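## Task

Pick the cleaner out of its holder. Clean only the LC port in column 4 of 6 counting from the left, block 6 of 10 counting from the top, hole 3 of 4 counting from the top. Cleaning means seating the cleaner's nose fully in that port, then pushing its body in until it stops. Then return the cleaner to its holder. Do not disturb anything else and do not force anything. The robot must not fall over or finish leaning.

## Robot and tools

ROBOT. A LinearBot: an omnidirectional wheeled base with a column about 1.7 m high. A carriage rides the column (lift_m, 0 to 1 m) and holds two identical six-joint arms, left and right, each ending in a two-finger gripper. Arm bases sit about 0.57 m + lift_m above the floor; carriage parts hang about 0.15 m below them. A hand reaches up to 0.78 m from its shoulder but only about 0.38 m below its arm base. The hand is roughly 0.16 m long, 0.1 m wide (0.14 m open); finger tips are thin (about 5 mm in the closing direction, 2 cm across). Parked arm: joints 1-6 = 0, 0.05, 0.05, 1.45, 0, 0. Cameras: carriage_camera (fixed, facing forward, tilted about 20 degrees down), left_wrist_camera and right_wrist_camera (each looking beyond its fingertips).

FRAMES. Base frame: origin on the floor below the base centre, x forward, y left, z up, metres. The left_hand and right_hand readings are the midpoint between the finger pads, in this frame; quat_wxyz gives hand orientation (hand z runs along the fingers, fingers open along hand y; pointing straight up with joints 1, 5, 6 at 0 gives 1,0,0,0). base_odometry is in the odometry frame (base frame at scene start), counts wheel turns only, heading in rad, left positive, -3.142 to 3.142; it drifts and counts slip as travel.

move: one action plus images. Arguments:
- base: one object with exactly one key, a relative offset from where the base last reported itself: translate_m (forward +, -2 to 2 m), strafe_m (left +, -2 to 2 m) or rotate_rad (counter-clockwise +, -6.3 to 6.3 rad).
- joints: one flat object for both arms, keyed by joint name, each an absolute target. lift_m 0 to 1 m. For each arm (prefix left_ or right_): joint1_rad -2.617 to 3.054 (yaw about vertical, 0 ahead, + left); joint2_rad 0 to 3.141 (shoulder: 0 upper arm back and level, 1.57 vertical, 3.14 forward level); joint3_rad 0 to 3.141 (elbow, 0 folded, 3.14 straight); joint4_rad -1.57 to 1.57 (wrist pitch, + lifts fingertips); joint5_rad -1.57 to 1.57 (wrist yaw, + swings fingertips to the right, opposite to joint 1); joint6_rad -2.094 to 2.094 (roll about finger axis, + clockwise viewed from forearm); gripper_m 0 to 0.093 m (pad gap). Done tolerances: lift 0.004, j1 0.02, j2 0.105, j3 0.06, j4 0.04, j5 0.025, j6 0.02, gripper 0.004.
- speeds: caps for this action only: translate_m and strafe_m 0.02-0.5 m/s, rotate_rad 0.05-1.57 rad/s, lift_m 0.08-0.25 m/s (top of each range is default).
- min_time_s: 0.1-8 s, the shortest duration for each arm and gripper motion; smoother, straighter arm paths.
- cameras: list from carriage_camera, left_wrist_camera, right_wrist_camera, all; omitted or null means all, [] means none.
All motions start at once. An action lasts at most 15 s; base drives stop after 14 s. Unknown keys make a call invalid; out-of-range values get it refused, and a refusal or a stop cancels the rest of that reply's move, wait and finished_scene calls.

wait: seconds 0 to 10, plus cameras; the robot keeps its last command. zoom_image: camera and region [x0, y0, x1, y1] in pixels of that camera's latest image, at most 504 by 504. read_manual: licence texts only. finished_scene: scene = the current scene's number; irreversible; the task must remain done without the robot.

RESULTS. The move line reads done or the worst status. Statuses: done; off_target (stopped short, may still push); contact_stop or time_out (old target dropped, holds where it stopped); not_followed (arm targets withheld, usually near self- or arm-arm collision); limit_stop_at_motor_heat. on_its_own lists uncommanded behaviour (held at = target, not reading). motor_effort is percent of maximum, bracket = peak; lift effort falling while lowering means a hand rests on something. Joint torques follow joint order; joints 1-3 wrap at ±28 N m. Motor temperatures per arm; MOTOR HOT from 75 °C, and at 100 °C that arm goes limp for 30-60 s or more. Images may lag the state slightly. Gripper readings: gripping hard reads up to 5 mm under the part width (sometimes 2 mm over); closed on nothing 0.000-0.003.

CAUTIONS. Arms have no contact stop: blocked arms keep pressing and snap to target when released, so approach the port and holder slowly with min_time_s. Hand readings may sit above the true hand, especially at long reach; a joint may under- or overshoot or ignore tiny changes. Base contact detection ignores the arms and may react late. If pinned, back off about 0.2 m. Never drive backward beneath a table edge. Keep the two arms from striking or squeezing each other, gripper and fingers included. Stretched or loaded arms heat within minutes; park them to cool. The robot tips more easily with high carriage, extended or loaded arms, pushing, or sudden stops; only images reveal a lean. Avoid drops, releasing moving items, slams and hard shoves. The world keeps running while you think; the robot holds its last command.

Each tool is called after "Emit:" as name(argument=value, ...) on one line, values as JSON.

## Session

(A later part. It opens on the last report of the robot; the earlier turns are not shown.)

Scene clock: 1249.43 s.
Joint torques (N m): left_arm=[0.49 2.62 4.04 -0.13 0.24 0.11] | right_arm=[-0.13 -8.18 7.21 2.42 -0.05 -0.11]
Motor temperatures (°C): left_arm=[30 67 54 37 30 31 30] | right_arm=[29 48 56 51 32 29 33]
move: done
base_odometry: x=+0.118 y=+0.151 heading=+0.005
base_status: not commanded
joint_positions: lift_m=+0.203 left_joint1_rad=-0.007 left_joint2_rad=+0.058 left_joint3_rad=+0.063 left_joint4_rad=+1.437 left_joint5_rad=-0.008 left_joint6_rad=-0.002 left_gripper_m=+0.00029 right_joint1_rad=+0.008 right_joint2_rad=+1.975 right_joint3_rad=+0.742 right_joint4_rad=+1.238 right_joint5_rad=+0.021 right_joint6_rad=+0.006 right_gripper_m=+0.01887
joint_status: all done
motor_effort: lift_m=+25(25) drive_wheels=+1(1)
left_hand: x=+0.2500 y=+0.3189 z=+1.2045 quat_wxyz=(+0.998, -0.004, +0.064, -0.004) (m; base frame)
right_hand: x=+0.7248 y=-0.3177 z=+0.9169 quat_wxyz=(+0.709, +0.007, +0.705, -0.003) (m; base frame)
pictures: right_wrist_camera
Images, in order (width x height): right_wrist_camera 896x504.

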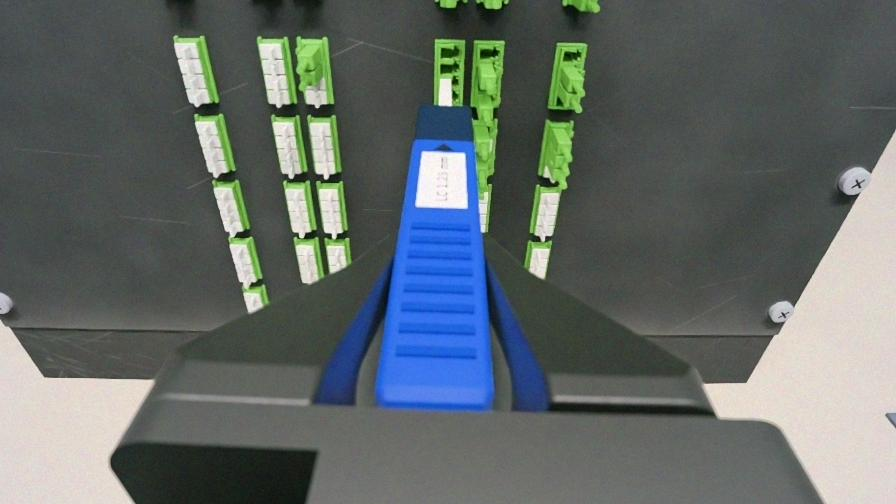

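Emit:
zoom_image(camera="right_wrist_camera", region=[395, 20, 525, 140])

Emit:
zoom_image(camera="right_wrist_camera", region=[300, 180, 580, 430])

Scaled by 3.877 from the camera's 896x504 image, which has a finer 1280x720 frame.

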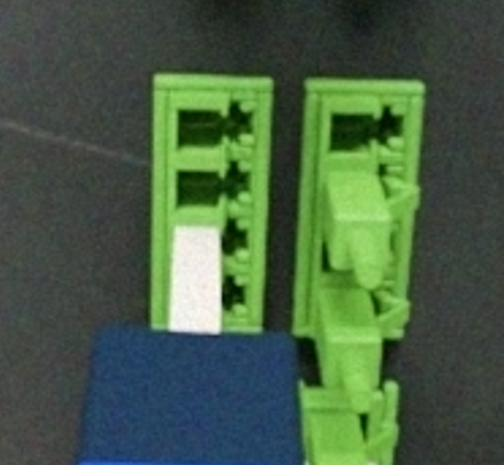

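Scaled by 1.800 from the camera's 896x504 image, which has a finer 1280x720 frame.

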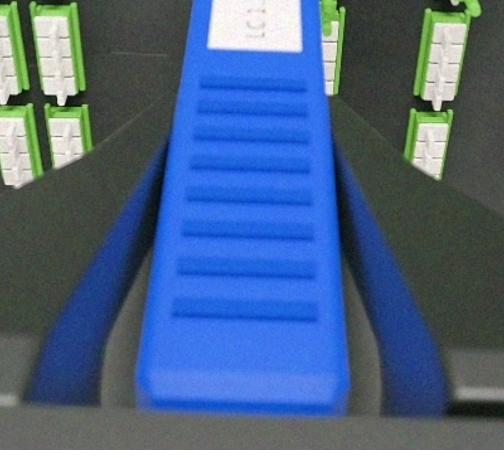

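Emit:
move(base={"translate_m": -0.006}, speeds={"translate_m": 0.02}, cameras=["right_wrist_camera"])

Scene clock: 1274.23 s.
Joint torques (N m): left_arm=[0.49 2.65 3.96 -0.19 0.23 0.1] | right_arm=[-0.17 -8.28 5.82 2.44 -0.06 -0.11]
Motor temperatures (°C): left_arm=[30 59 52 36 30 31 30] | right_arm=[29 48 55 51 32 29 32]
move: done
base_odometry: x=+0.112 y=+0.151 heading=+0.005
base_status: done
joint_positions: lift_m=+0.203 left_joint1_rad=-0.007 left_joint2_rad=+0.058 left_joint3_rad=+0.063 left_joint4_rad=+1.442 left_joint5_rad=-0.008 left_joint6_rad=-0.002 left_gripper_m=+0.00029 right_joint1_rad=+0.008 right_joint2_rad=+1.975 right_joint3_rad=+0.762 right_joint4_rad=+1.234 right_joint5_rad=+0.021 right_joint6_rad=+0.006 right_gripper_m=+0.01887
joint_status: not commanded
motor_effort: lift_m=+25(25) drive_wheels=+0(8)
left_hand: x=+0.2488 y=+0.3189 z=+1.2046 quat_wxyz=(+0.998, -0.004, +0.062, -0.004) (m; base frame)
right_hand: x=+0.7289 y=-0.3176 z=+0.9236 quat_wxyz=(+0.715, +0.007, +0.699, -0.003) (m; base frame)
pictures: right_wrist_camera
Images, in order (width x height): right_wrist_camera 896x504.

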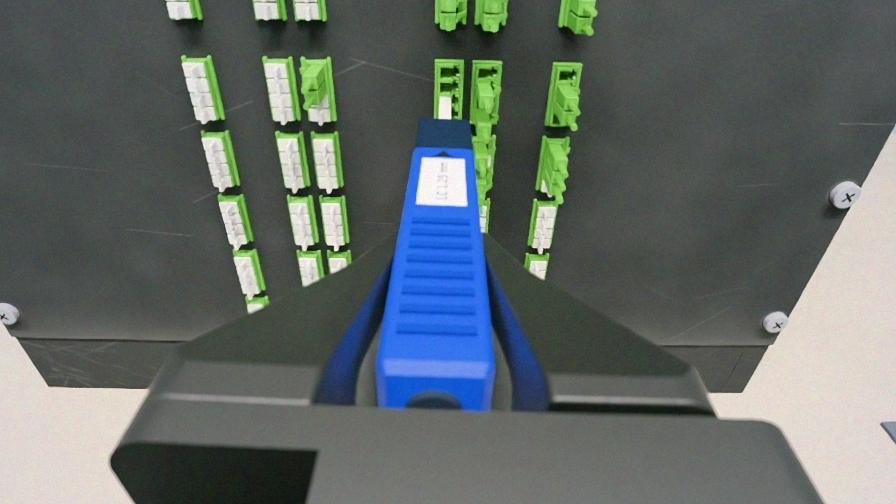

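Emit:
move(joints={"lift_m": 0.1995, "right_joint3_rad": 0.781, "right_joint4_rad": 1.209}, speeds={"lift_m": 0.08}, min_time_s=1.5, cameras=["right_wrist_camera"])

Scene clock: 1284.17 s.
Joint torques (N m): left_arm=[0.43 2.85 4.22 -0.2 0.23 0.07] | right_arm=[-0.17 -8.29 6.28 2.21 -0.06 -0.11]
Motor temperatures (°C): left_arm=[30 57 51 35 30 31 30] | right_arm=[29 48 55 51 32 29 32]
move: done
base_odometry: x=+0.112 y=+0.151 heading=+0.005
base_status: not commanded
joint_positions: lift_m=+0.200 left_joint1_rad=-0.007 left_joint2_rad=+0.055 left_joint3_rad=+0.061 left_joint4_rad=+1.442 left_joint5_rad=-0.008 left_joint6_rad=-0.002 left_gripper_m=+0.00029 right_joint1_rad=+0.008 right_joint2_rad=+1.975 right_joint3_rad=+0.762 right_joint4_rad=+1.229 right_joint5_rad=+0.021 right_joint6_rad=+0.006 right_gripper_m=+0.01887
joint_status: all done
motor_effort: lift_m=+20(21) drive_wheels=+0(1)
left_hand: x=+0.2487 y=+0.3189 z=+1.2008 quat_wxyz=(+0.998, -0.004, +0.062, -0.004) (m; base frame)
right_hand: x=+0.7289 y=-0.3176 z=+0.9190 quat_wxyz=(+0.713, +0.007, +0.701, -0.003) (m; base frame)
pictures: right_wrist_camera
Images, in order (width x height): right_wrist_camera 896x504.

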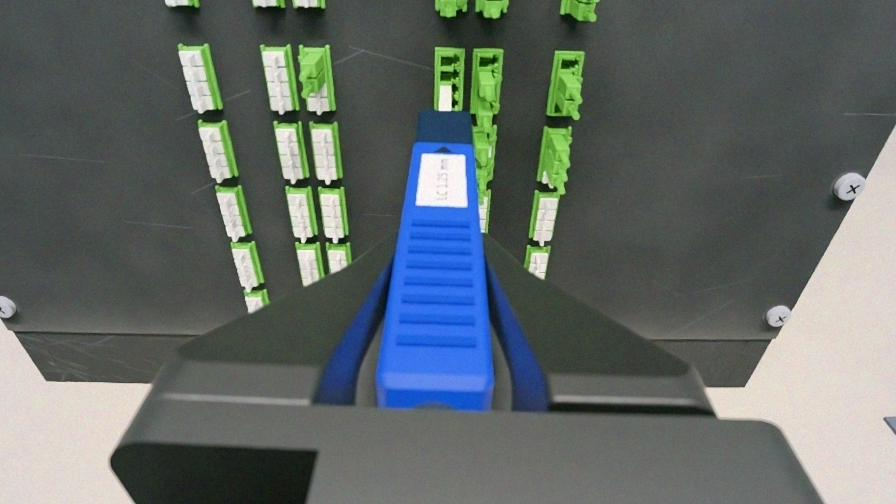

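Emit:
move(joints={"right_joint3_rad": 0.789, "right_joint4_rad": 1.194}, min_time_s=1.5, cameras=["right_wrist_camera"])

Scene clock: 1292.53 s.
Joint torques (N m): left_arm=[0.53 2.85 4.26 -0.19 0.23 0.1] | right_arm=[-0.13 -8.29 6.76 2.21 -0.05 -0.11]
Motor temperatures (°C): left_arm=[30 55 50 35 30 31 30] | right_arm=[29 48 55 51 32 29 32]
move: done
base_odometry: x=+0.112 y=+0.151 heading=+0.005
base_status: not commanded
joint_positions: lift_m=+0.200 left_joint1_rad=-0.007 left_joint2_rad=+0.055 left_joint3_rad=+0.061 left_joint4_rad=+1.442 left_joint5_rad=-0.008 left_joint6_rad=-0.002 left_gripper_m=+0.00029 right_joint1_rad=+0.008 right_joint2_rad=+1.975 right_joint3_rad=+0.764 right_joint4_rad=+1.215 right_joint5_rad=+0.021 right_joint6_rad=+0.006 right_gripper_m=+0.01887
joint_status: all done
motor_effort: lift_m=+20(20) drive_wheels=+0(1)
left_hand: x=+0.2487 y=+0.3189 z=+1.2008 quat_wxyz=(+0.998, -0.004, +0.062, -0.004) (m; base frame)
right_hand: x=+0.7293 y=-0.3176 z=+0.9165 quat_wxyz=(+0.709, +0.007, +0.706, -0.003) (m; base frame)
pictures: right_wrist_camera
Images, in order (width x height): right_wrist_camera 896x504.

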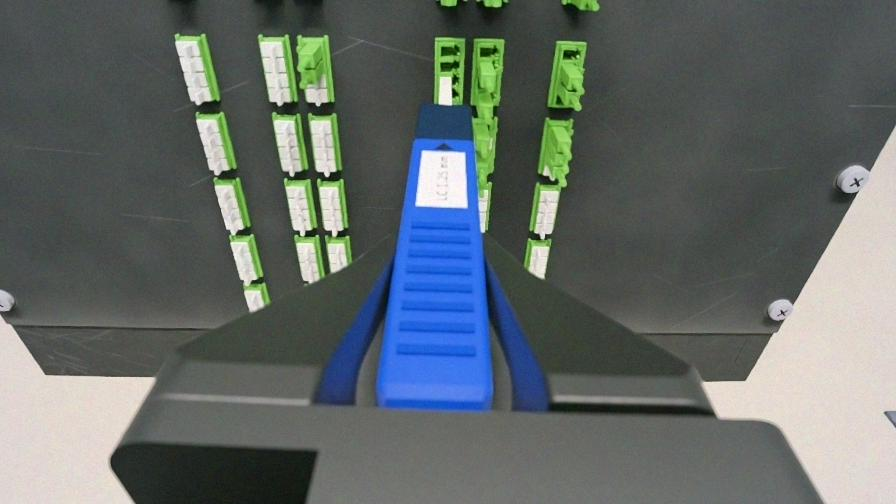

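Emit:
zoom_image(camera="right_wrist_camera", region=[300, 180, 580, 430])

Emit:
zoom_image(camera="right_wrist_camera", region=[395, 20, 525, 140])

Scaled by 1.800 from the camera's 896x504 image, which has a finer 1280x720 frame.

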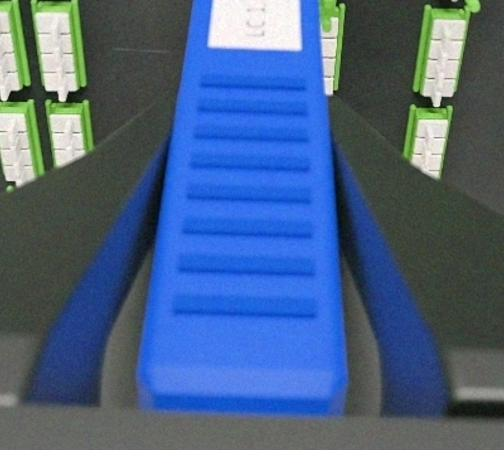

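Scaled by 3.877 from the camera's 896x504 image, which has a finer 1280x720 frame.

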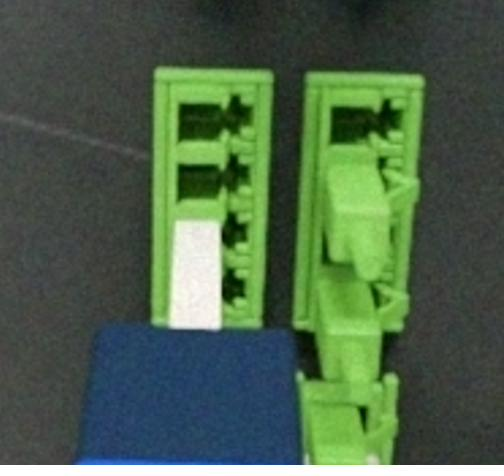

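Emit:
move(base={"translate_m": -0.007}, speeds={"translate_m": 0.02}, cameras=["right_wrist_camera"])

Scene clock: 1310.20 s.
Joint torques (N m): left_arm=[0.46 2.86 4.27 -0.23 0.24 0.09] | right_arm=[-0.17 -8.34 6.11 2.28 -0.05 -0.11]
Motor temperatures (°C): left_arm=[30 53 49 35 30 31 30] | right_arm=[29 48 55 50 32 29 31]
move: done
base_odometry: x=+0.105 y=+0.151 heading=+0.004
base_status: done
joint_positions: lift_m=+0.200 left_joint1_rad=-0.007 left_joint2_rad=+0.055 left_joint3_rad=+0.061 left_joint4_rad=+1.444 left_joint5_rad=-0.008 left_joint6_rad=-0.002 left_gripper_m=+0.00029 right_joint1_rad=+0.008 right_joint2_rad=+1.975 right_joint3_rad=+0.774 right_joint4_rad=+1.207 right_joint5_rad=+0.021 right_joint6_rad=+0.006 right_gripper_m=+0.01887
joint_status: not commanded
motor_effort: lift_m=+20(20) drive_wheels=+0(10)
left_hand: x=+0.2483 y=+0.3189 z=+1.2008 quat_wxyz=(+0.998, -0.004, +0.061, -0.004) (m; base frame)
right_hand: x=+0.7314 y=-0.3176 z=+0.9184 quat_wxyz=(+0.709, +0.007, +0.705, -0.003) (m; base frame)
pictures: right_wrist_camera
Images, in order (width x height): right_wrist_camera 896x504.

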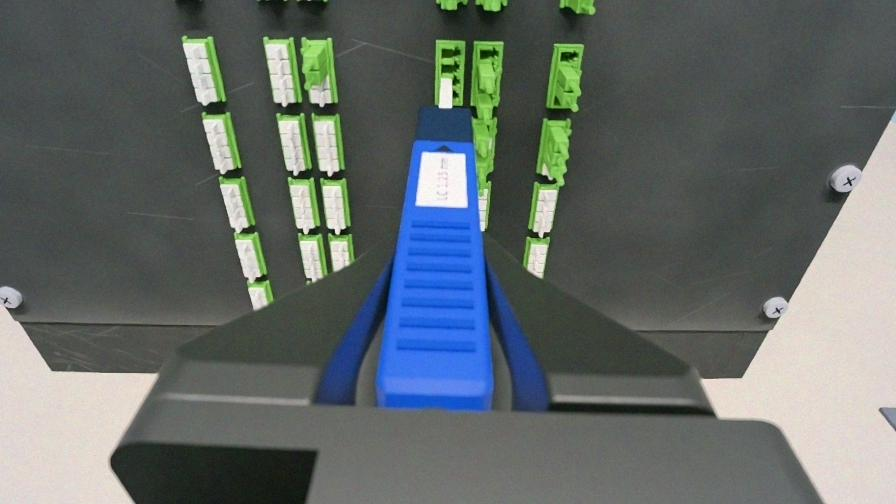

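Emit:
move(joints={"right_gripper_m": 0.012}, min_time_s=1, cameras=["right_wrist_camera"])

Emit:
zoom_image(camera="right_wrist_camera", region=[395, 20, 525, 140])

Emit:
zoom_image(camera="right_wrist_camera", region=[300, 180, 580, 430])

Scene clock: 1314.30 s.
Joint torques (N m): left_arm=[0.44 2.84 4.31 -0.22 0.23 0.1] | right_arm=[-0.16 -8.35 6.05 2.29 -0.06 -0.11]
Motor temperatures (°C): left_arm=[30 53 49 34 30 31 30] | right_arm=[29 48 55 50 32 29 32]
move: off_target
base_odometry: x=+0.105 y=+0.151 heading=+0.004
base_status: not commanded
joint_positions: lift_m=+0.200 left_joint1_rad=-0.007 left_joint2_rad=+0.055 left_joint3_rad=+0.061 left_joint4_rad=+1.444 left_joint5_rad=-0.008 left_joint6_rad=-0.002 left_gripper_m=+0.00029 right_joint1_rad=+0.008 right_joint2_rad=+1.975 right_joint3_rad=+0.774 right_joint4_rad=+1.207 right_joint5_rad=+0.021 right_joint6_rad=+0.006 right_gripper_m=+0.01730
joint_status: right_gripper_m off_target (ended at +0.01733, target +0.01200)
motor_effort: lift_m=+20(20) drive_wheels=+1(1)
left_hand: x=+0.2483 y=+0.3189 z=+1.2008 quat_wxyz=(+0.998, -0.004, +0.061, -0.004) (m; base frame)
right_hand: x=+0.7314 y=-0.3176 z=+0.9184 quat_wxyz=(+0.709, +0.007, +0.705, -0.003) (m; base frame)
pictures: right_wrist_camera
Images, in order (width x height): right_wrist_camera 896x504.

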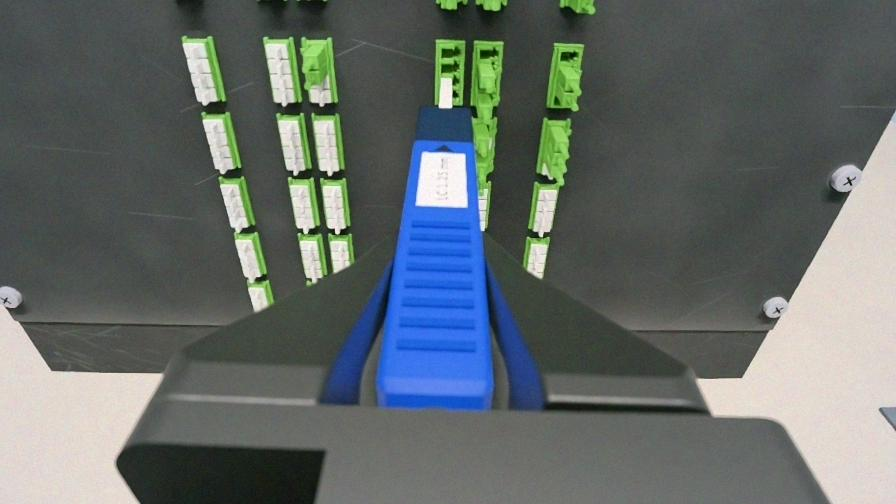

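Scaled by 3.877 from the camera's 896x504 image, which has a finer 1280x720 frame.

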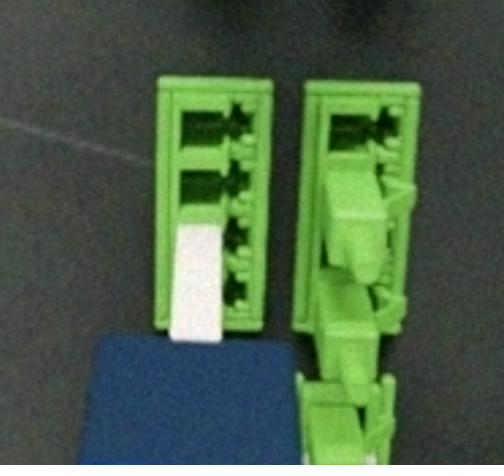

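Scaled by 1.800 from the camera's 896x504 image, which has a finer 1280x720 frame.

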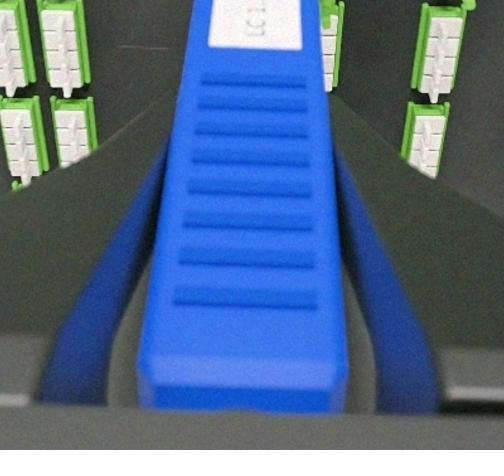

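Emit:
move(base={"translate_m": -0.03}, speeds={"translate_m": 0.02}, cameras=["right_wrist_camera"])

Scene clock: 1320.90 s.
Joint torques (N m): left_arm=[0.44 2.88 4.22 -0.22 0.23 0.1] | right_arm=[-0.14 -8.39 6.06 2.32 -0.06 -0.11]
Motor temperatures (°C): left_arm=[30 53 49 34 30 31 30] | right_arm=[29 48 55 51 32 29 32]
move: done
base_odometry: x=+0.075 y=+0.150 heading=+0.004
base_status: done
joint_positions: lift_m=+0.200 left_joint1_rad=-0.007 left_joint2_rad=+0.055 left_joint3_rad=+0.061 left_joint4_rad=+1.444 left_joint5_rad=-0.008 left_joint6_rad=-0.002 left_gripper_m=+0.00029 right_joint1_rad=+0.008 right_joint2_rad=+1.975 right_joint3_rad=+0.774 right_joint4_rad=+1.203 right_joint5_rad=+0.021 right_joint6_rad=+0.006 right_gripper_m=+0.01730
joint_status: not commanded
motor_effort: lift_m=+20(20) drive_wheels=+1(10)
left_hand: x=+0.2482 y=+0.3189 z=+1.2008 quat_wxyz=(+0.998, -0.004, +0.061, -0.004) (m; base frame)
right_hand: x=+0.7314 y=-0.3176 z=+0.9173 quat_wxyz=(+0.708, +0.007, +0.706, -0.003) (m; base frame)
pictures: right_wrist_camera
Images, in order (width x height): right_wrist_camera 896x504.

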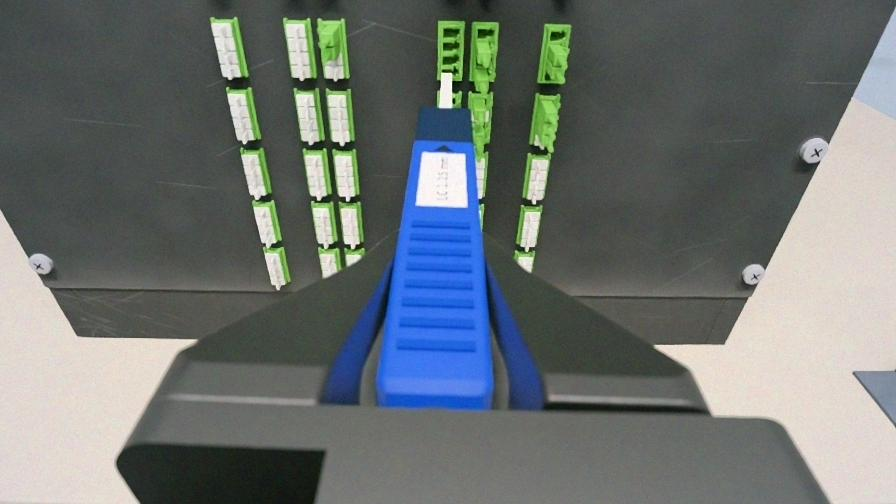

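Emit:
move(base={"translate_m": -0.17}, speeds={"translate_m": 0.1}, cameras=["right_wrist_camera"])

Emit:
move(joints={"lift_m": 0.26, "right_joint1_rad": 0.0, "right_joint3_rad": 0.781, "right_joint4_rad": 1.225, "right_joint5_rad": 0.0}, speeds={"lift_m": 0.1}, min_time_s=1.5, cameras=["right_wrist_camera"])

Emit:
move(joints={"right_joint4_rad": 1.206}, min_time_s=1.0, cameras=["right_wrist_camera"])

Scene clock: 1327.10 s.
Joint torques (N m): left_arm=[0.46 2.82 4.26 -0.22 0.24 0.09] | right_arm=[-0.13 -8.39 6.08 2.36 -0.06 -0.11]
Motor temperatures (°C): left_arm=[30 52 49 34 30 31 30] | right_arm=[29 49 55 51 32 29 32]
move: done
base_odometry: x=-0.095 y=+0.150 heading=+0.004
base_status: done
joint_positions: lift_m=+0.200 left_joint1_rad=-0.007 left_joint2_rad=+0.055 left_joint3_rad=+0.061 left_joint4_rad=+1.444 left_joint5_rad=-0.008 left_joint6_rad=-0.002 left_gripper_m=+0.00029 right_joint1_rad=+0.008 right_joint2_rad=+1.975 right_joint3_rad=+0.774 right_joint4_rad=+1.202 right_joint5_rad=+0.021 right_joint6_rad=+0.006 right_gripper_m=+0.01730
joint_status: not commanded
motor_effort: lift_m=+20(20) drive_wheels=-1(12)
left_hand: x=+0.2482 y=+0.3189 z=+1.2008 quat_wxyz=(+0.998, -0.004, +0.061, -0.004) (m; base frame)
right_hand: x=+0.7314 y=-0.3176 z=+0.9170 quat_wxyz=(+0.707, +0.007, +0.707, -0.003) (m; base frame)
pictures: right_wrist_camera
Images, in order (width x height): right_wrist_camera 896x504.

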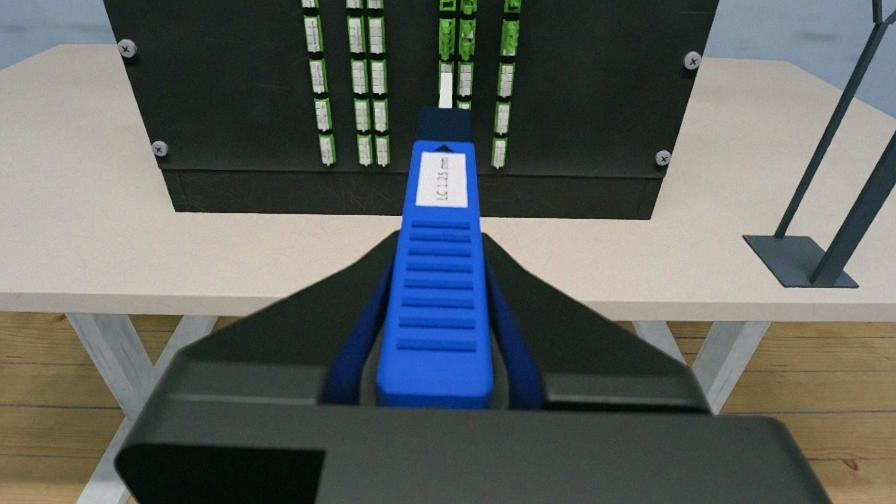

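Scene clock: 1328.90 s.
Joint torques (N m): left_arm=[0.42 3.04 4.41 -0.22 0.23 0.09] | right_arm=[-0.53 -8.35 5.44 2.56 -0.15 -0.11]
Motor temperatures (°C): left_arm=[30 52 49 34 30 31 30] | right_arm=[29 49 55 52 32 29 32]
move: done
base_odometry: x=-0.095 y=+0.150 heading=+0.004
base_status: not commanded
joint_positions: lift_m=+0.260 left_joint1_rad=-0.007 left_joint2_rad=+0.054 left_joint3_rad=+0.059 left_joint4_rad=+1.444 left_joint5_rad=-0.008 left_joint6_rad=-0.002 left_gripper_m=+0.00029 right_joint1_rad=+0.008 right_joint2_rad=+1.975 right_joint3_rad=+0.774 right_joint4_rad=+1.210 right_joint5_rad=+0.009 right_joint6_rad=+0.006 right_gripper_m=+0.01730
joint_status: all done
motor_effort: lift_m=+25(30) drive_wheels=-1(2)
left_hand: x=+0.2483 y=+0.3189 z=+1.2602 quat_wxyz=(+0.998, -0.004, +0.061, -0.004) (m; base frame)
right_hand: x=+0.7314 y=-0.3156 z=+0.9788 quat_wxyz=(+0.710, +0.003, +0.704, +0.002) (m; base frame)
pictures: right_wrist_camera
Images, in order (width x height): right_wrist_camera 896x504.

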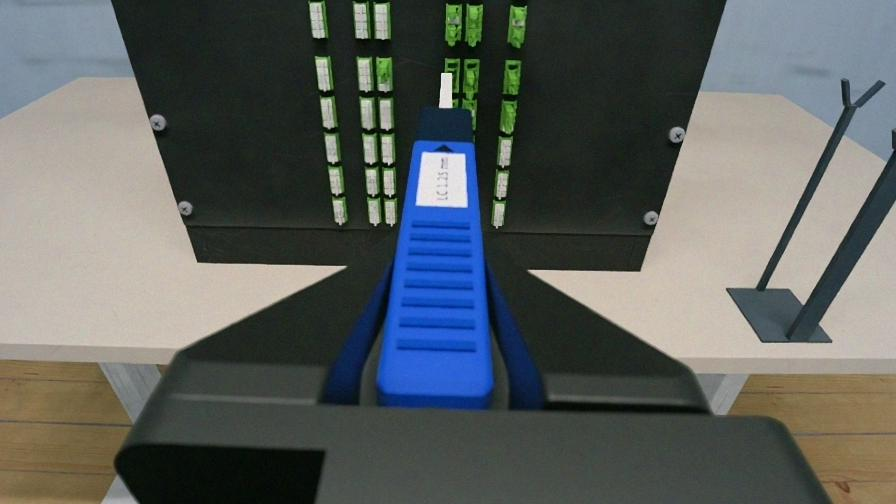

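Scene clock: 1330.20 s.
Joint torques (N m): left_arm=[0.46 2.99 4.4 -0.22 0.24 0.1] | right_arm=[-0.53 -8.34 5.48 2.38 -0.15 -0.11]
Motor temperatures (°C): left_arm=[30 52 49 34 30 31 30] | right_arm=[29 49 55 52 32 29 32]
move: done
base_odometry: x=-0.095 y=+0.150 heading=+0.004
base_status: not commanded
joint_positions: lift_m=+0.260 left_joint1_rad=-0.007 left_joint2_rad=+0.054 left_joint3_rad=+0.059 left_joint4_rad=+1.444 left_joint5_rad=-0.008 left_joint6_rad=-0.002 left_gripper_m=+0.00029 right_joint1_rad=+0.008 right_joint2_rad=+1.975 right_joint3_rad=+0.774 right_joint4_rad=+1.210 right_joint5_rad=+0.009 right_joint6_rad=+0.006 right_gripper_m=+0.01730
joint_status: all done
motor_effort: lift_m=+25(25) drive_wheels=-1(1)
left_hand: x=+0.2483 y=+0.3189 z=+1.2602 quat_wxyz=(+0.998, -0.004, +0.061, -0.004) (m; base frame)
right_hand: x=+0.7314 y=-0.3156 z=+0.9788 quat_wxyz=(+0.710, +0.003, +0.704, +0.002) (m; base frame)
pictures: right_wrist_camera
Images, in order (width x height): right_wrist_camera 896x504.

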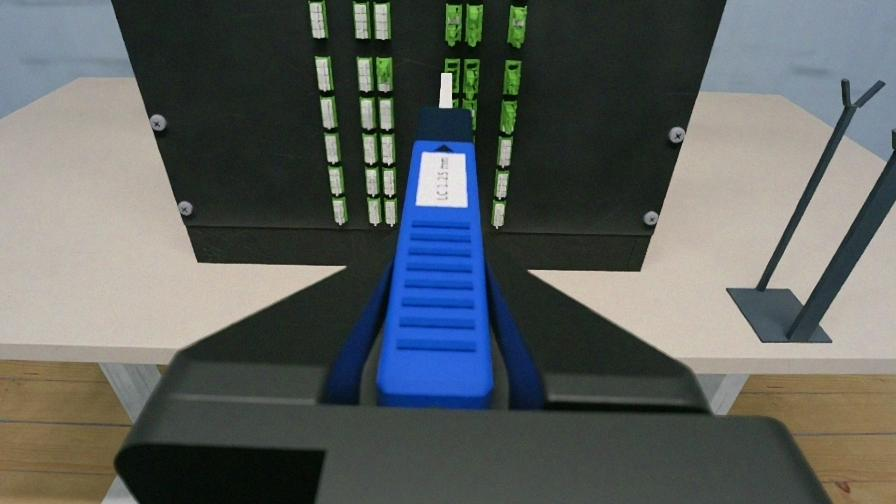

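Emit:
move(base={"strafe_m": -0.341}, speeds={"strafe_m": 0.15}, cameras=["right_wrist_camera"])

Scene clock: 1337.67 s.
Joint torques (N m): left_arm=[0.39 2.97 4.38 -0.23 0.23 0.09] | right_arm=[-0.05 -8.36 5.45 2.37 -0.13 -0.11]
Motor temperatures (°C): left_arm=[30 52 48 34 30 31 30] | right_arm=[29 49 54 51 32 29 32]
move: done
base_odometry: x=-0.094 y=-0.191 heading=+0.004
base_status: done
joint_positions: lift_m=+0.260 left_joint1_rad=-0.006 left_joint2_rad=+0.054 left_joint3_rad=+0.059 left_joint4_rad=+1.444 left_joint5_rad=-0.008 left_joint6_rad=-0.002 left_gripper_m=+0.00029 right_joint1_rad=+0.001 right_joint2_rad=+1.975 right_joint3_rad=+0.774 right_joint4_rad=+1.210 right_joint5_rad=+0.007 right_joint6_rad=+0.006 right_gripper_m=+0.01730
joint_status: not commanded
motor_effort: lift_m=+25(25) drive_wheels=-2(10)
left_hand: x=+0.2483 y=+0.3189 z=+1.2602 quat_wxyz=(+0.998, -0.004, +0.061, -0.004) (m; base frame)
right_hand: x=+0.7314 y=-0.3183 z=+0.9788 quat_wxyz=(+0.710, +0.004, +0.704, +0.000) (m; base frame)
pictures: right_wrist_camera
Images, in order (width x height): right_wrist_camera 896x504.

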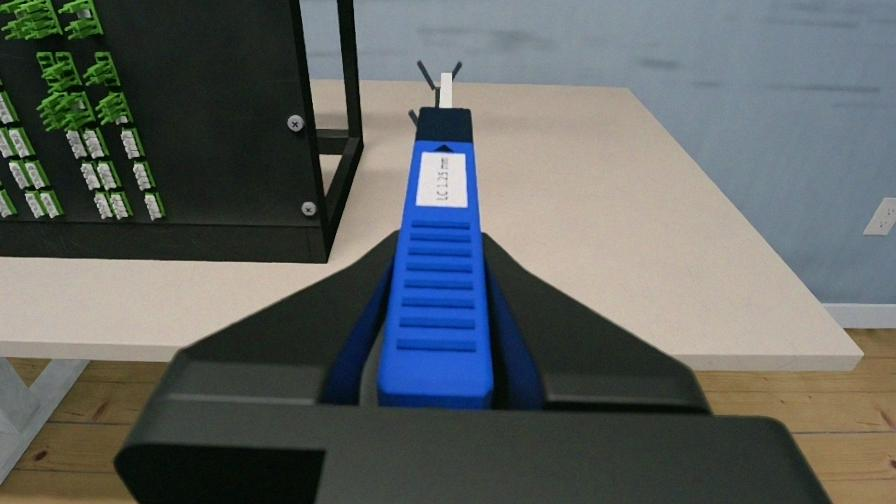

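Emit:
move(base={"translate_m": 0.09}, speeds={"translate_m": 0.08}, cameras=["right_wrist_camera"])

Emit:
zoom_image(camera="right_wrist_camera", region=[380, 20, 520, 160])

Scene clock: 1345.37 s.
Joint torques (N m): left_arm=[0.35 2.95 4.41 -0.23 0.23 0.1] | right_arm=[0.06 -8.35 5.46 2.39 -0.12 -0.11]
Motor temperatures (°C): left_arm=[30 52 48 34 30 31 30] | right_arm=[29 49 54 51 32 29 33]
move: done
base_odometry: x=-0.004 y=-0.191 heading=+0.004
base_status: done
joint_positions: lift_m=+0.260 left_joint1_rad=-0.006 left_joint2_rad=+0.054 left_joint3_rad=+0.059 left_joint4_rad=+1.445 left_joint5_rad=-0.008 left_joint6_rad=-0.002 left_gripper_m=+0.00029 right_joint1_rad=+0.001 right_joint2_rad=+1.975 right_joint3_rad=+0.774 right_joint4_rad=+1.210 right_joint5_rad=+0.007 right_joint6_rad=+0.006 right_gripper_m=+0.01730
joint_status: not commanded
motor_effort: lift_m=+25(25) drive_wheels=+1(8)
left_hand: x=+0.2481 y=+0.3189 z=+1.2603 quat_wxyz=(+0.998, -0.004, +0.061, -0.004) (m; base frame)
right_hand: x=+0.7314 y=-0.3183 z=+0.9788 quat_wxyz=(+0.710, +0.004, +0.704, +0.000) (m; base frame)
pictures: right_wrist_camera
Images, in order (width x height): right_wrist_camera 896x504.

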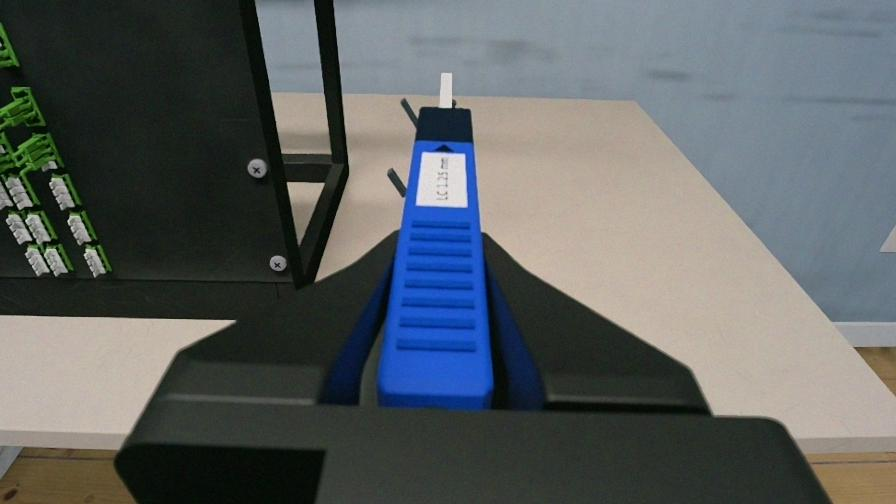

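Scaled by 3.600 from the camera's 896x504 image, which has a finer 1280x720 frame.

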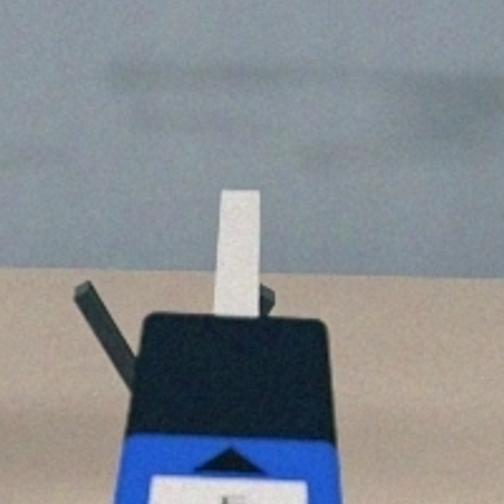

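Emit:
zoom_image(camera="right_wrist_camera", region=[560, 60, 896, 460])

Emit:
zoom_image(camera="right_wrist_camera", region=[180, 60, 400, 340])

Scaled by 1.260 from the camera's 896x504 image, which has a finer 1280x720 frame.

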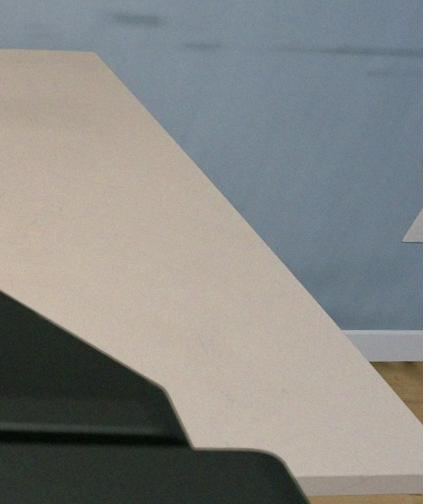

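Scaled by 1.800 from the camera's 896x504 image, which has a finer 1280x720 frame.

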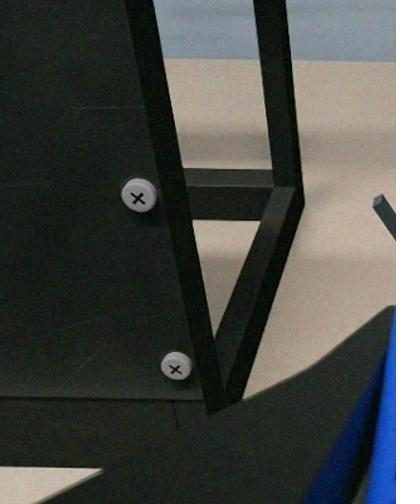

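Emit:
move(base={"strafe_m": 0.014}, speeds={"strafe_m": 0.05}, cameras=["right_wrist_camera"])

Emit:
zoom_image(camera="right_wrist_camera", region=[380, 20, 520, 160])

Scene clock: 1363.57 s.
Joint torques (N m): left_arm=[0.36 3.02 4.41 -0.24 0.23 0.08] | right_arm=[0.05 -8.35 5.48 2.39 -0.11 -0.11]
Motor temperatures (°C): left_arm=[30 51 48 33 30 31 30] | right_arm=[29 49 53 51 32 29 33]
move: done
base_odometry: x=-0.003 y=-0.177 heading=+0.004
base_status: done
joint_positions: lift_m=+0.260 left_joint1_rad=-0.005 left_joint2_rad=+0.054 left_joint3_rad=+0.059 left_joint4_rad=+1.445 left_joint5_rad=-0.007 left_joint6_rad=-0.002 left_gripper_m=+0.00029 right_joint1_rad=+0.001 right_joint2_rad=+1.975 right_joint3_rad=+0.774 right_joint4_rad=+1.210 right_joint5_rad=+0.006 right_joint6_rad=+0.006 right_gripper_m=+0.01730
joint_status: not commanded
motor_effort: lift_m=+25(25) drive_wheels=+2(8)
left_hand: x=+0.2481 y=+0.3189 z=+1.2603 quat_wxyz=(+0.998, -0.003, +0.061, -0.003) (m; base frame)
right_hand: x=+0.7314 y=-0.3183 z=+0.9788 quat_wxyz=(+0.710, +0.004, +0.704, +0.001) (m; base frame)
pictures: right_wrist_camera
Images, in order (width x height): right_wrist_camera 896x504.

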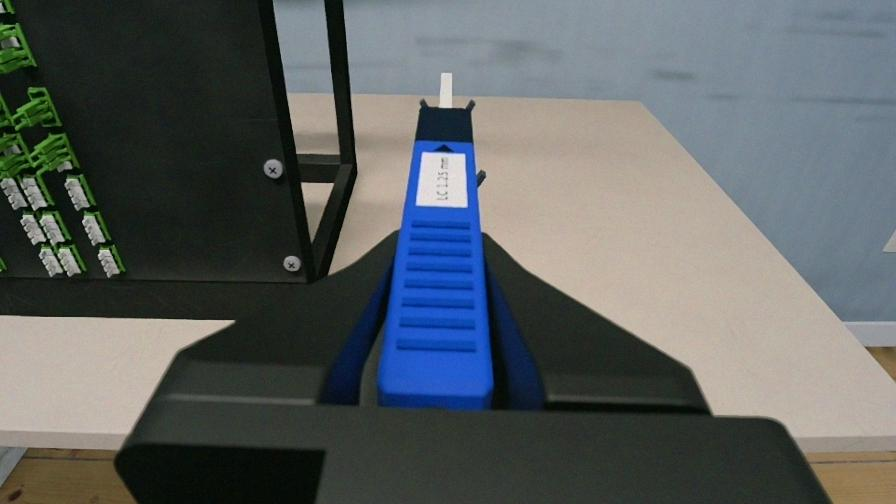

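Scaled by 3.600 from the camera's 896x504 image, which has a finer 1280x720 frame.

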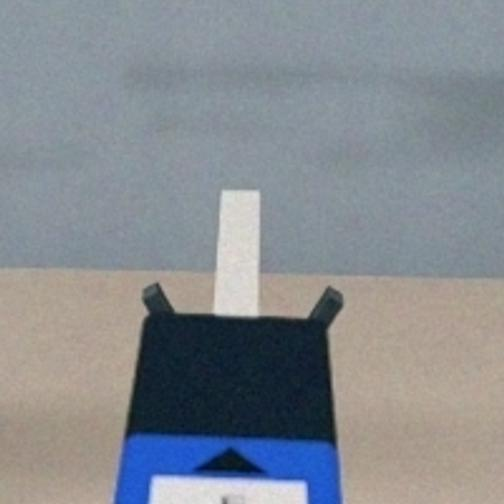

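Emit:
move(base={"translate_m": 0.06}, speeds={"translate_m": 0.05}, cameras=["right_wrist_camera"])

Emit:
zoom_image(camera="right_wrist_camera", region=[360, 60, 540, 240])

Scene clock: 1369.20 s.
Joint torques (N m): left_arm=[0.29 2.99 4.37 -0.23 0.22 0.09] | right_arm=[0.05 -8.35 5.46 2.39 -0.11 -0.11]
Motor temperatures (°C): left_arm=[29 51 48 33 30 31 30] | right_arm=[29 49 53 51 32 29 33]
move: done
base_odometry: x=+0.057 y=-0.177 heading=+0.004
base_status: done
joint_positions: lift_m=+0.260 left_joint1_rad=-0.005 left_joint2_rad=+0.054 left_joint3_rad=+0.059 left_joint4_rad=+1.445 left_joint5_rad=-0.007 left_joint6_rad=-0.002 left_gripper_m=+0.00029 right_joint1_rad=+0.001 right_joint2_rad=+1.975 right_joint3_rad=+0.774 right_joint4_rad=+1.209 right_joint5_rad=+0.006 right_joint6_rad=+0.006 right_gripper_m=+0.01730
joint_status: not commanded
motor_effort: lift_m=+25(25) drive_wheels=-4(8)
left_hand: x=+0.2480 y=+0.3189 z=+1.2603 quat_wxyz=(+0.998, -0.003, +0.060, -0.003) (m; base frame)
right_hand: x=+0.7314 y=-0.3183 z=+0.9787 quat_wxyz=(+0.710, +0.004, +0.704, +0.001) (m; base frame)
pictures: right_wrist_camera
Images, in order (width x height): right_wrist_camera 896x504.

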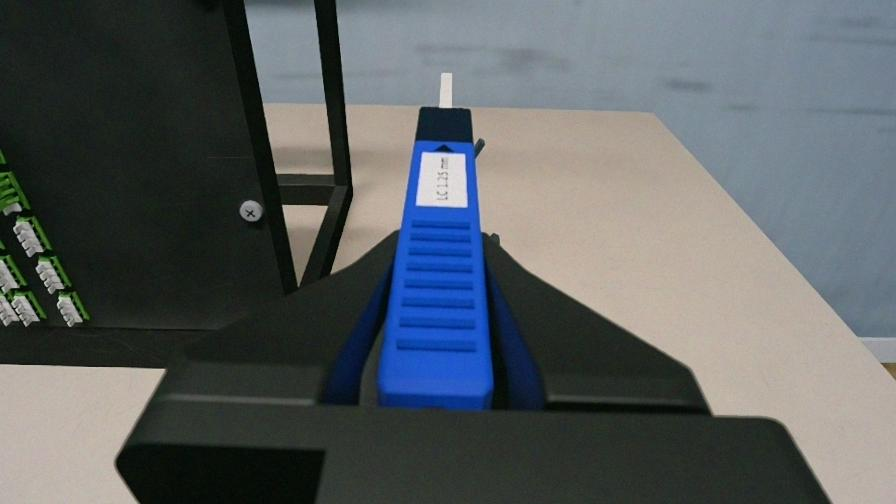

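Scaled by 2.800 from the camera's 896x504 image, which has a finer 1280x720 frame.

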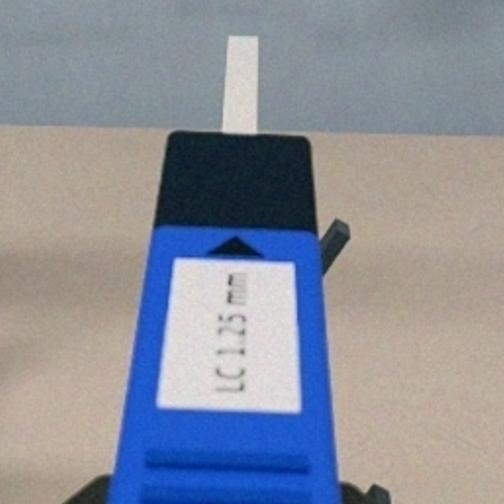

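Emit:
move(base={"translate_m": 0.058}, speeds={"translate_m": 0.05}, cameras=["right_wrist_camera", "carriage_camera"])

Emit:
zoom_image(camera="right_wrist_camera", region=[360, 120, 560, 320])

Scene clock: 1381.10 s.
Joint torques (N m): left_arm=[0.28 2.99 4.4 -0.24 0.23 0.1] | right_arm=[0.05 -8.35 5.46 2.4 -0.11 -0.11]
Motor temperatures (°C): left_arm=[29 51 47 33 30 31 30] | right_arm=[29 49 53 51 32 29 33]
move: done
base_odometry: x=+0.115 y=-0.176 heading=+0.004
base_status: done
joint_positions: lift_m=+0.260 left_joint1_rad=-0.005 left_joint2_rad=+0.054 left_joint3_rad=+0.059 left_joint4_rad=+1.446 left_joint5_rad=-0.007 left_joint6_rad=-0.002 left_gripper_m=+0.00029 right_joint1_rad=+0.001 right_joint2_rad=+1.975 right_joint3_rad=+0.774 right_joint4_rad=+1.209 right_joint5_rad=+0.006 right_joint6_rad=+0.006 right_gripper_m=+0.01730
joint_status: not commanded
motor_effort: lift_m=+25(25) drive_wheels=-3(8)
left_hand: x=+0.2479 y=+0.3189 z=+1.2603 quat_wxyz=(+0.998, -0.003, +0.060, -0.003) (m; base frame)
right_hand: x=+0.7314 y=-0.3183 z=+0.9787 quat_wxyz=(+0.710, +0.004, +0.704, +0.001) (m; base frame)
pictures: carriage_camera, right_wrist_camera
Images, in order (width x height): carriage_camera 896x504, right_wrist_camera 896x504.

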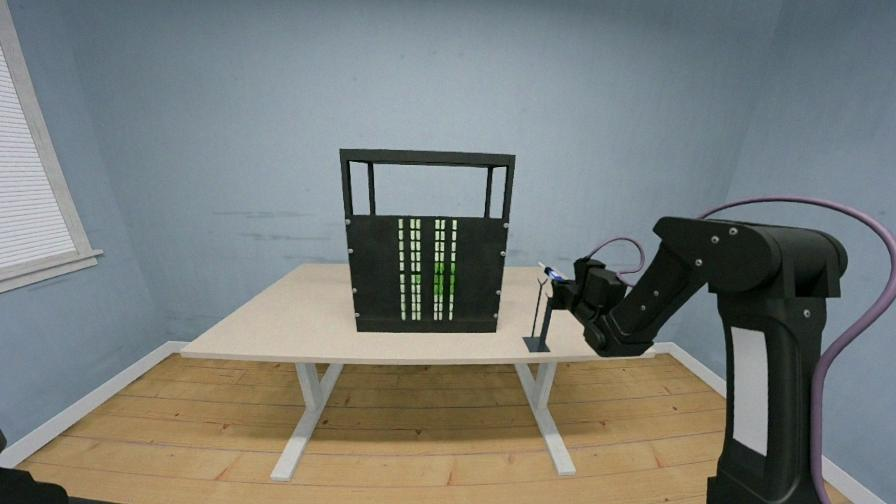

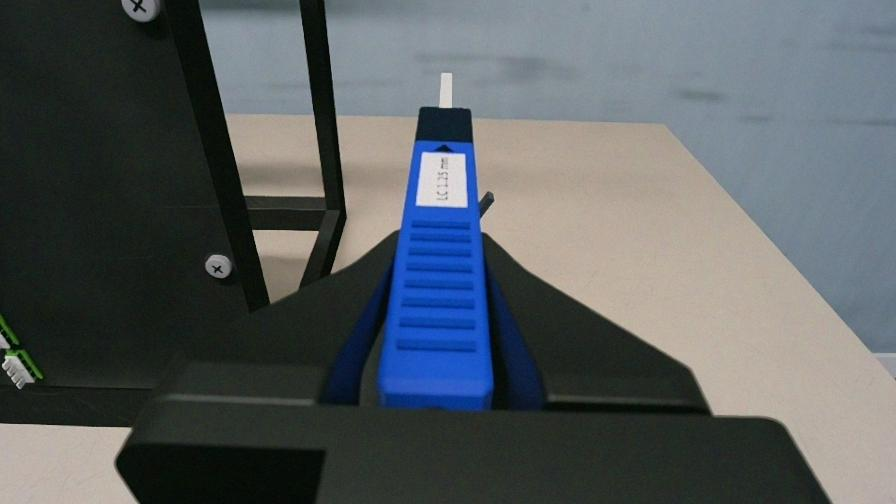

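Scaled by 2.520 from the camera's 896x504 image, which has a finer 1280x720 frame.

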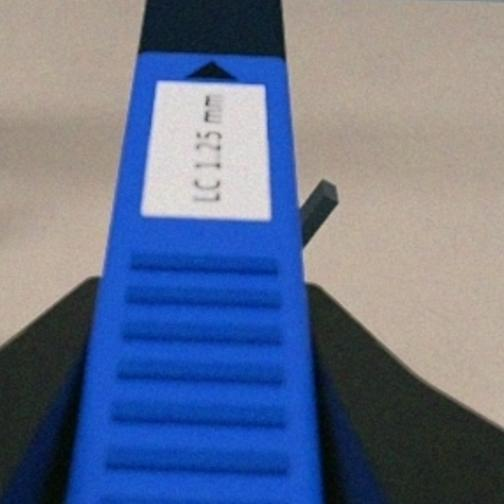

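Emit:
move(base={"translate_m": 0.01}, joints={"right_joint1_rad": -0.012, "lift_m": 0.235}, speeds={"translate_m": 0.03, "lift_m": 0.08}, min_time_s=1, cameras=["right_wrist_camera"])

Emit:
zoom_image(camera="right_wrist_camera", region=[340, 60, 560, 280])

Scene clock: 1390.07 s.
Joint torques (N m): left_arm=[0.28 3.03 4.42 -0.26 0.23 0.09] | right_arm=[-0.36 -8.42 5.46 2.43 -0.11 -0.11]
Motor temperatures (°C): left_arm=[29 50 47 33 30 31 30] | right_arm=[29 49 53 51 32 29 33]
move: done
base_odometry: x=+0.125 y=-0.176 heading=+0.005
base_status: done
joint_positions: lift_m=+0.235 left_joint1_rad=-0.005 left_joint2_rad=+0.054 left_joint3_rad=+0.059 left_joint4_rad=+1.447 left_joint5_rad=-0.007 left_joint6_rad=-0.002 left_gripper_m=+0.00029 right_joint1_rad=-0.006 right_joint2_rad=+1.975 right_joint3_rad=+0.774 right_joint4_rad=+1.206 right_joint5_rad=+0.006 right_joint6_rad=+0.006 right_gripper_m=+0.01730
joint_status: all done
motor_effort: lift_m=+21(21) drive_wheels=-3(12)
left_hand: x=+0.2474 y=+0.3189 z=+1.2359 quat_wxyz=(+0.998, -0.003, +0.059, -0.003) (m; base frame)
right_hand: x=+0.7314 y=-0.3220 z=+0.9536 quat_wxyz=(+0.709, +0.006, +0.705, -0.002) (m; base frame)
pictures: right_wrist_camera
Images, in order (width x height): right_wrist_camera 896x504.

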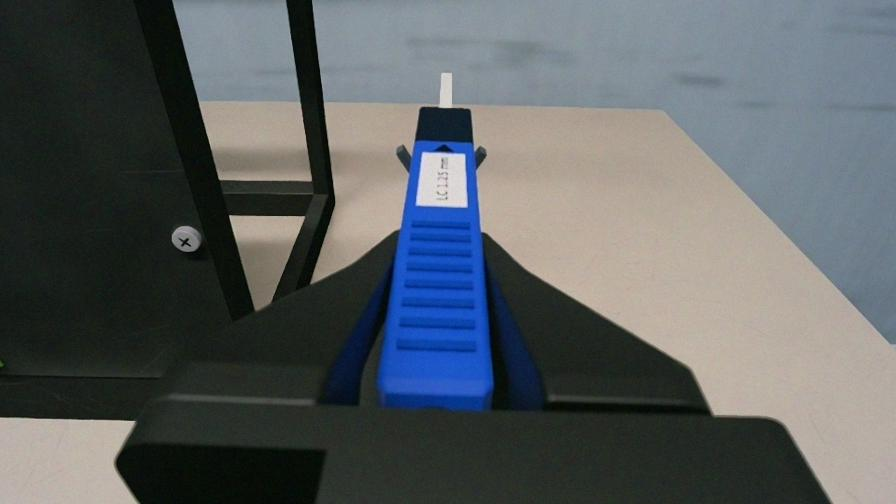

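Scaled by 2.291 from the camera's 896x504 image, which has a finer 1280x720 frame.

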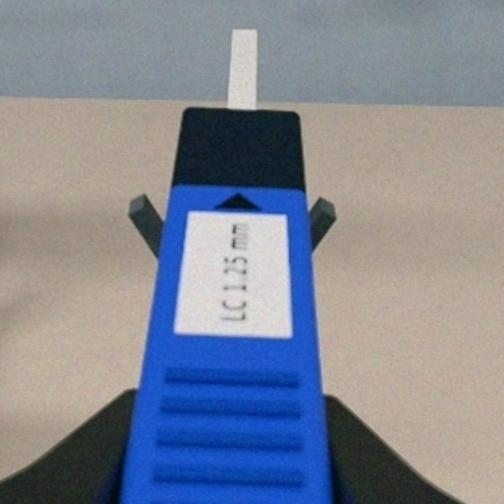

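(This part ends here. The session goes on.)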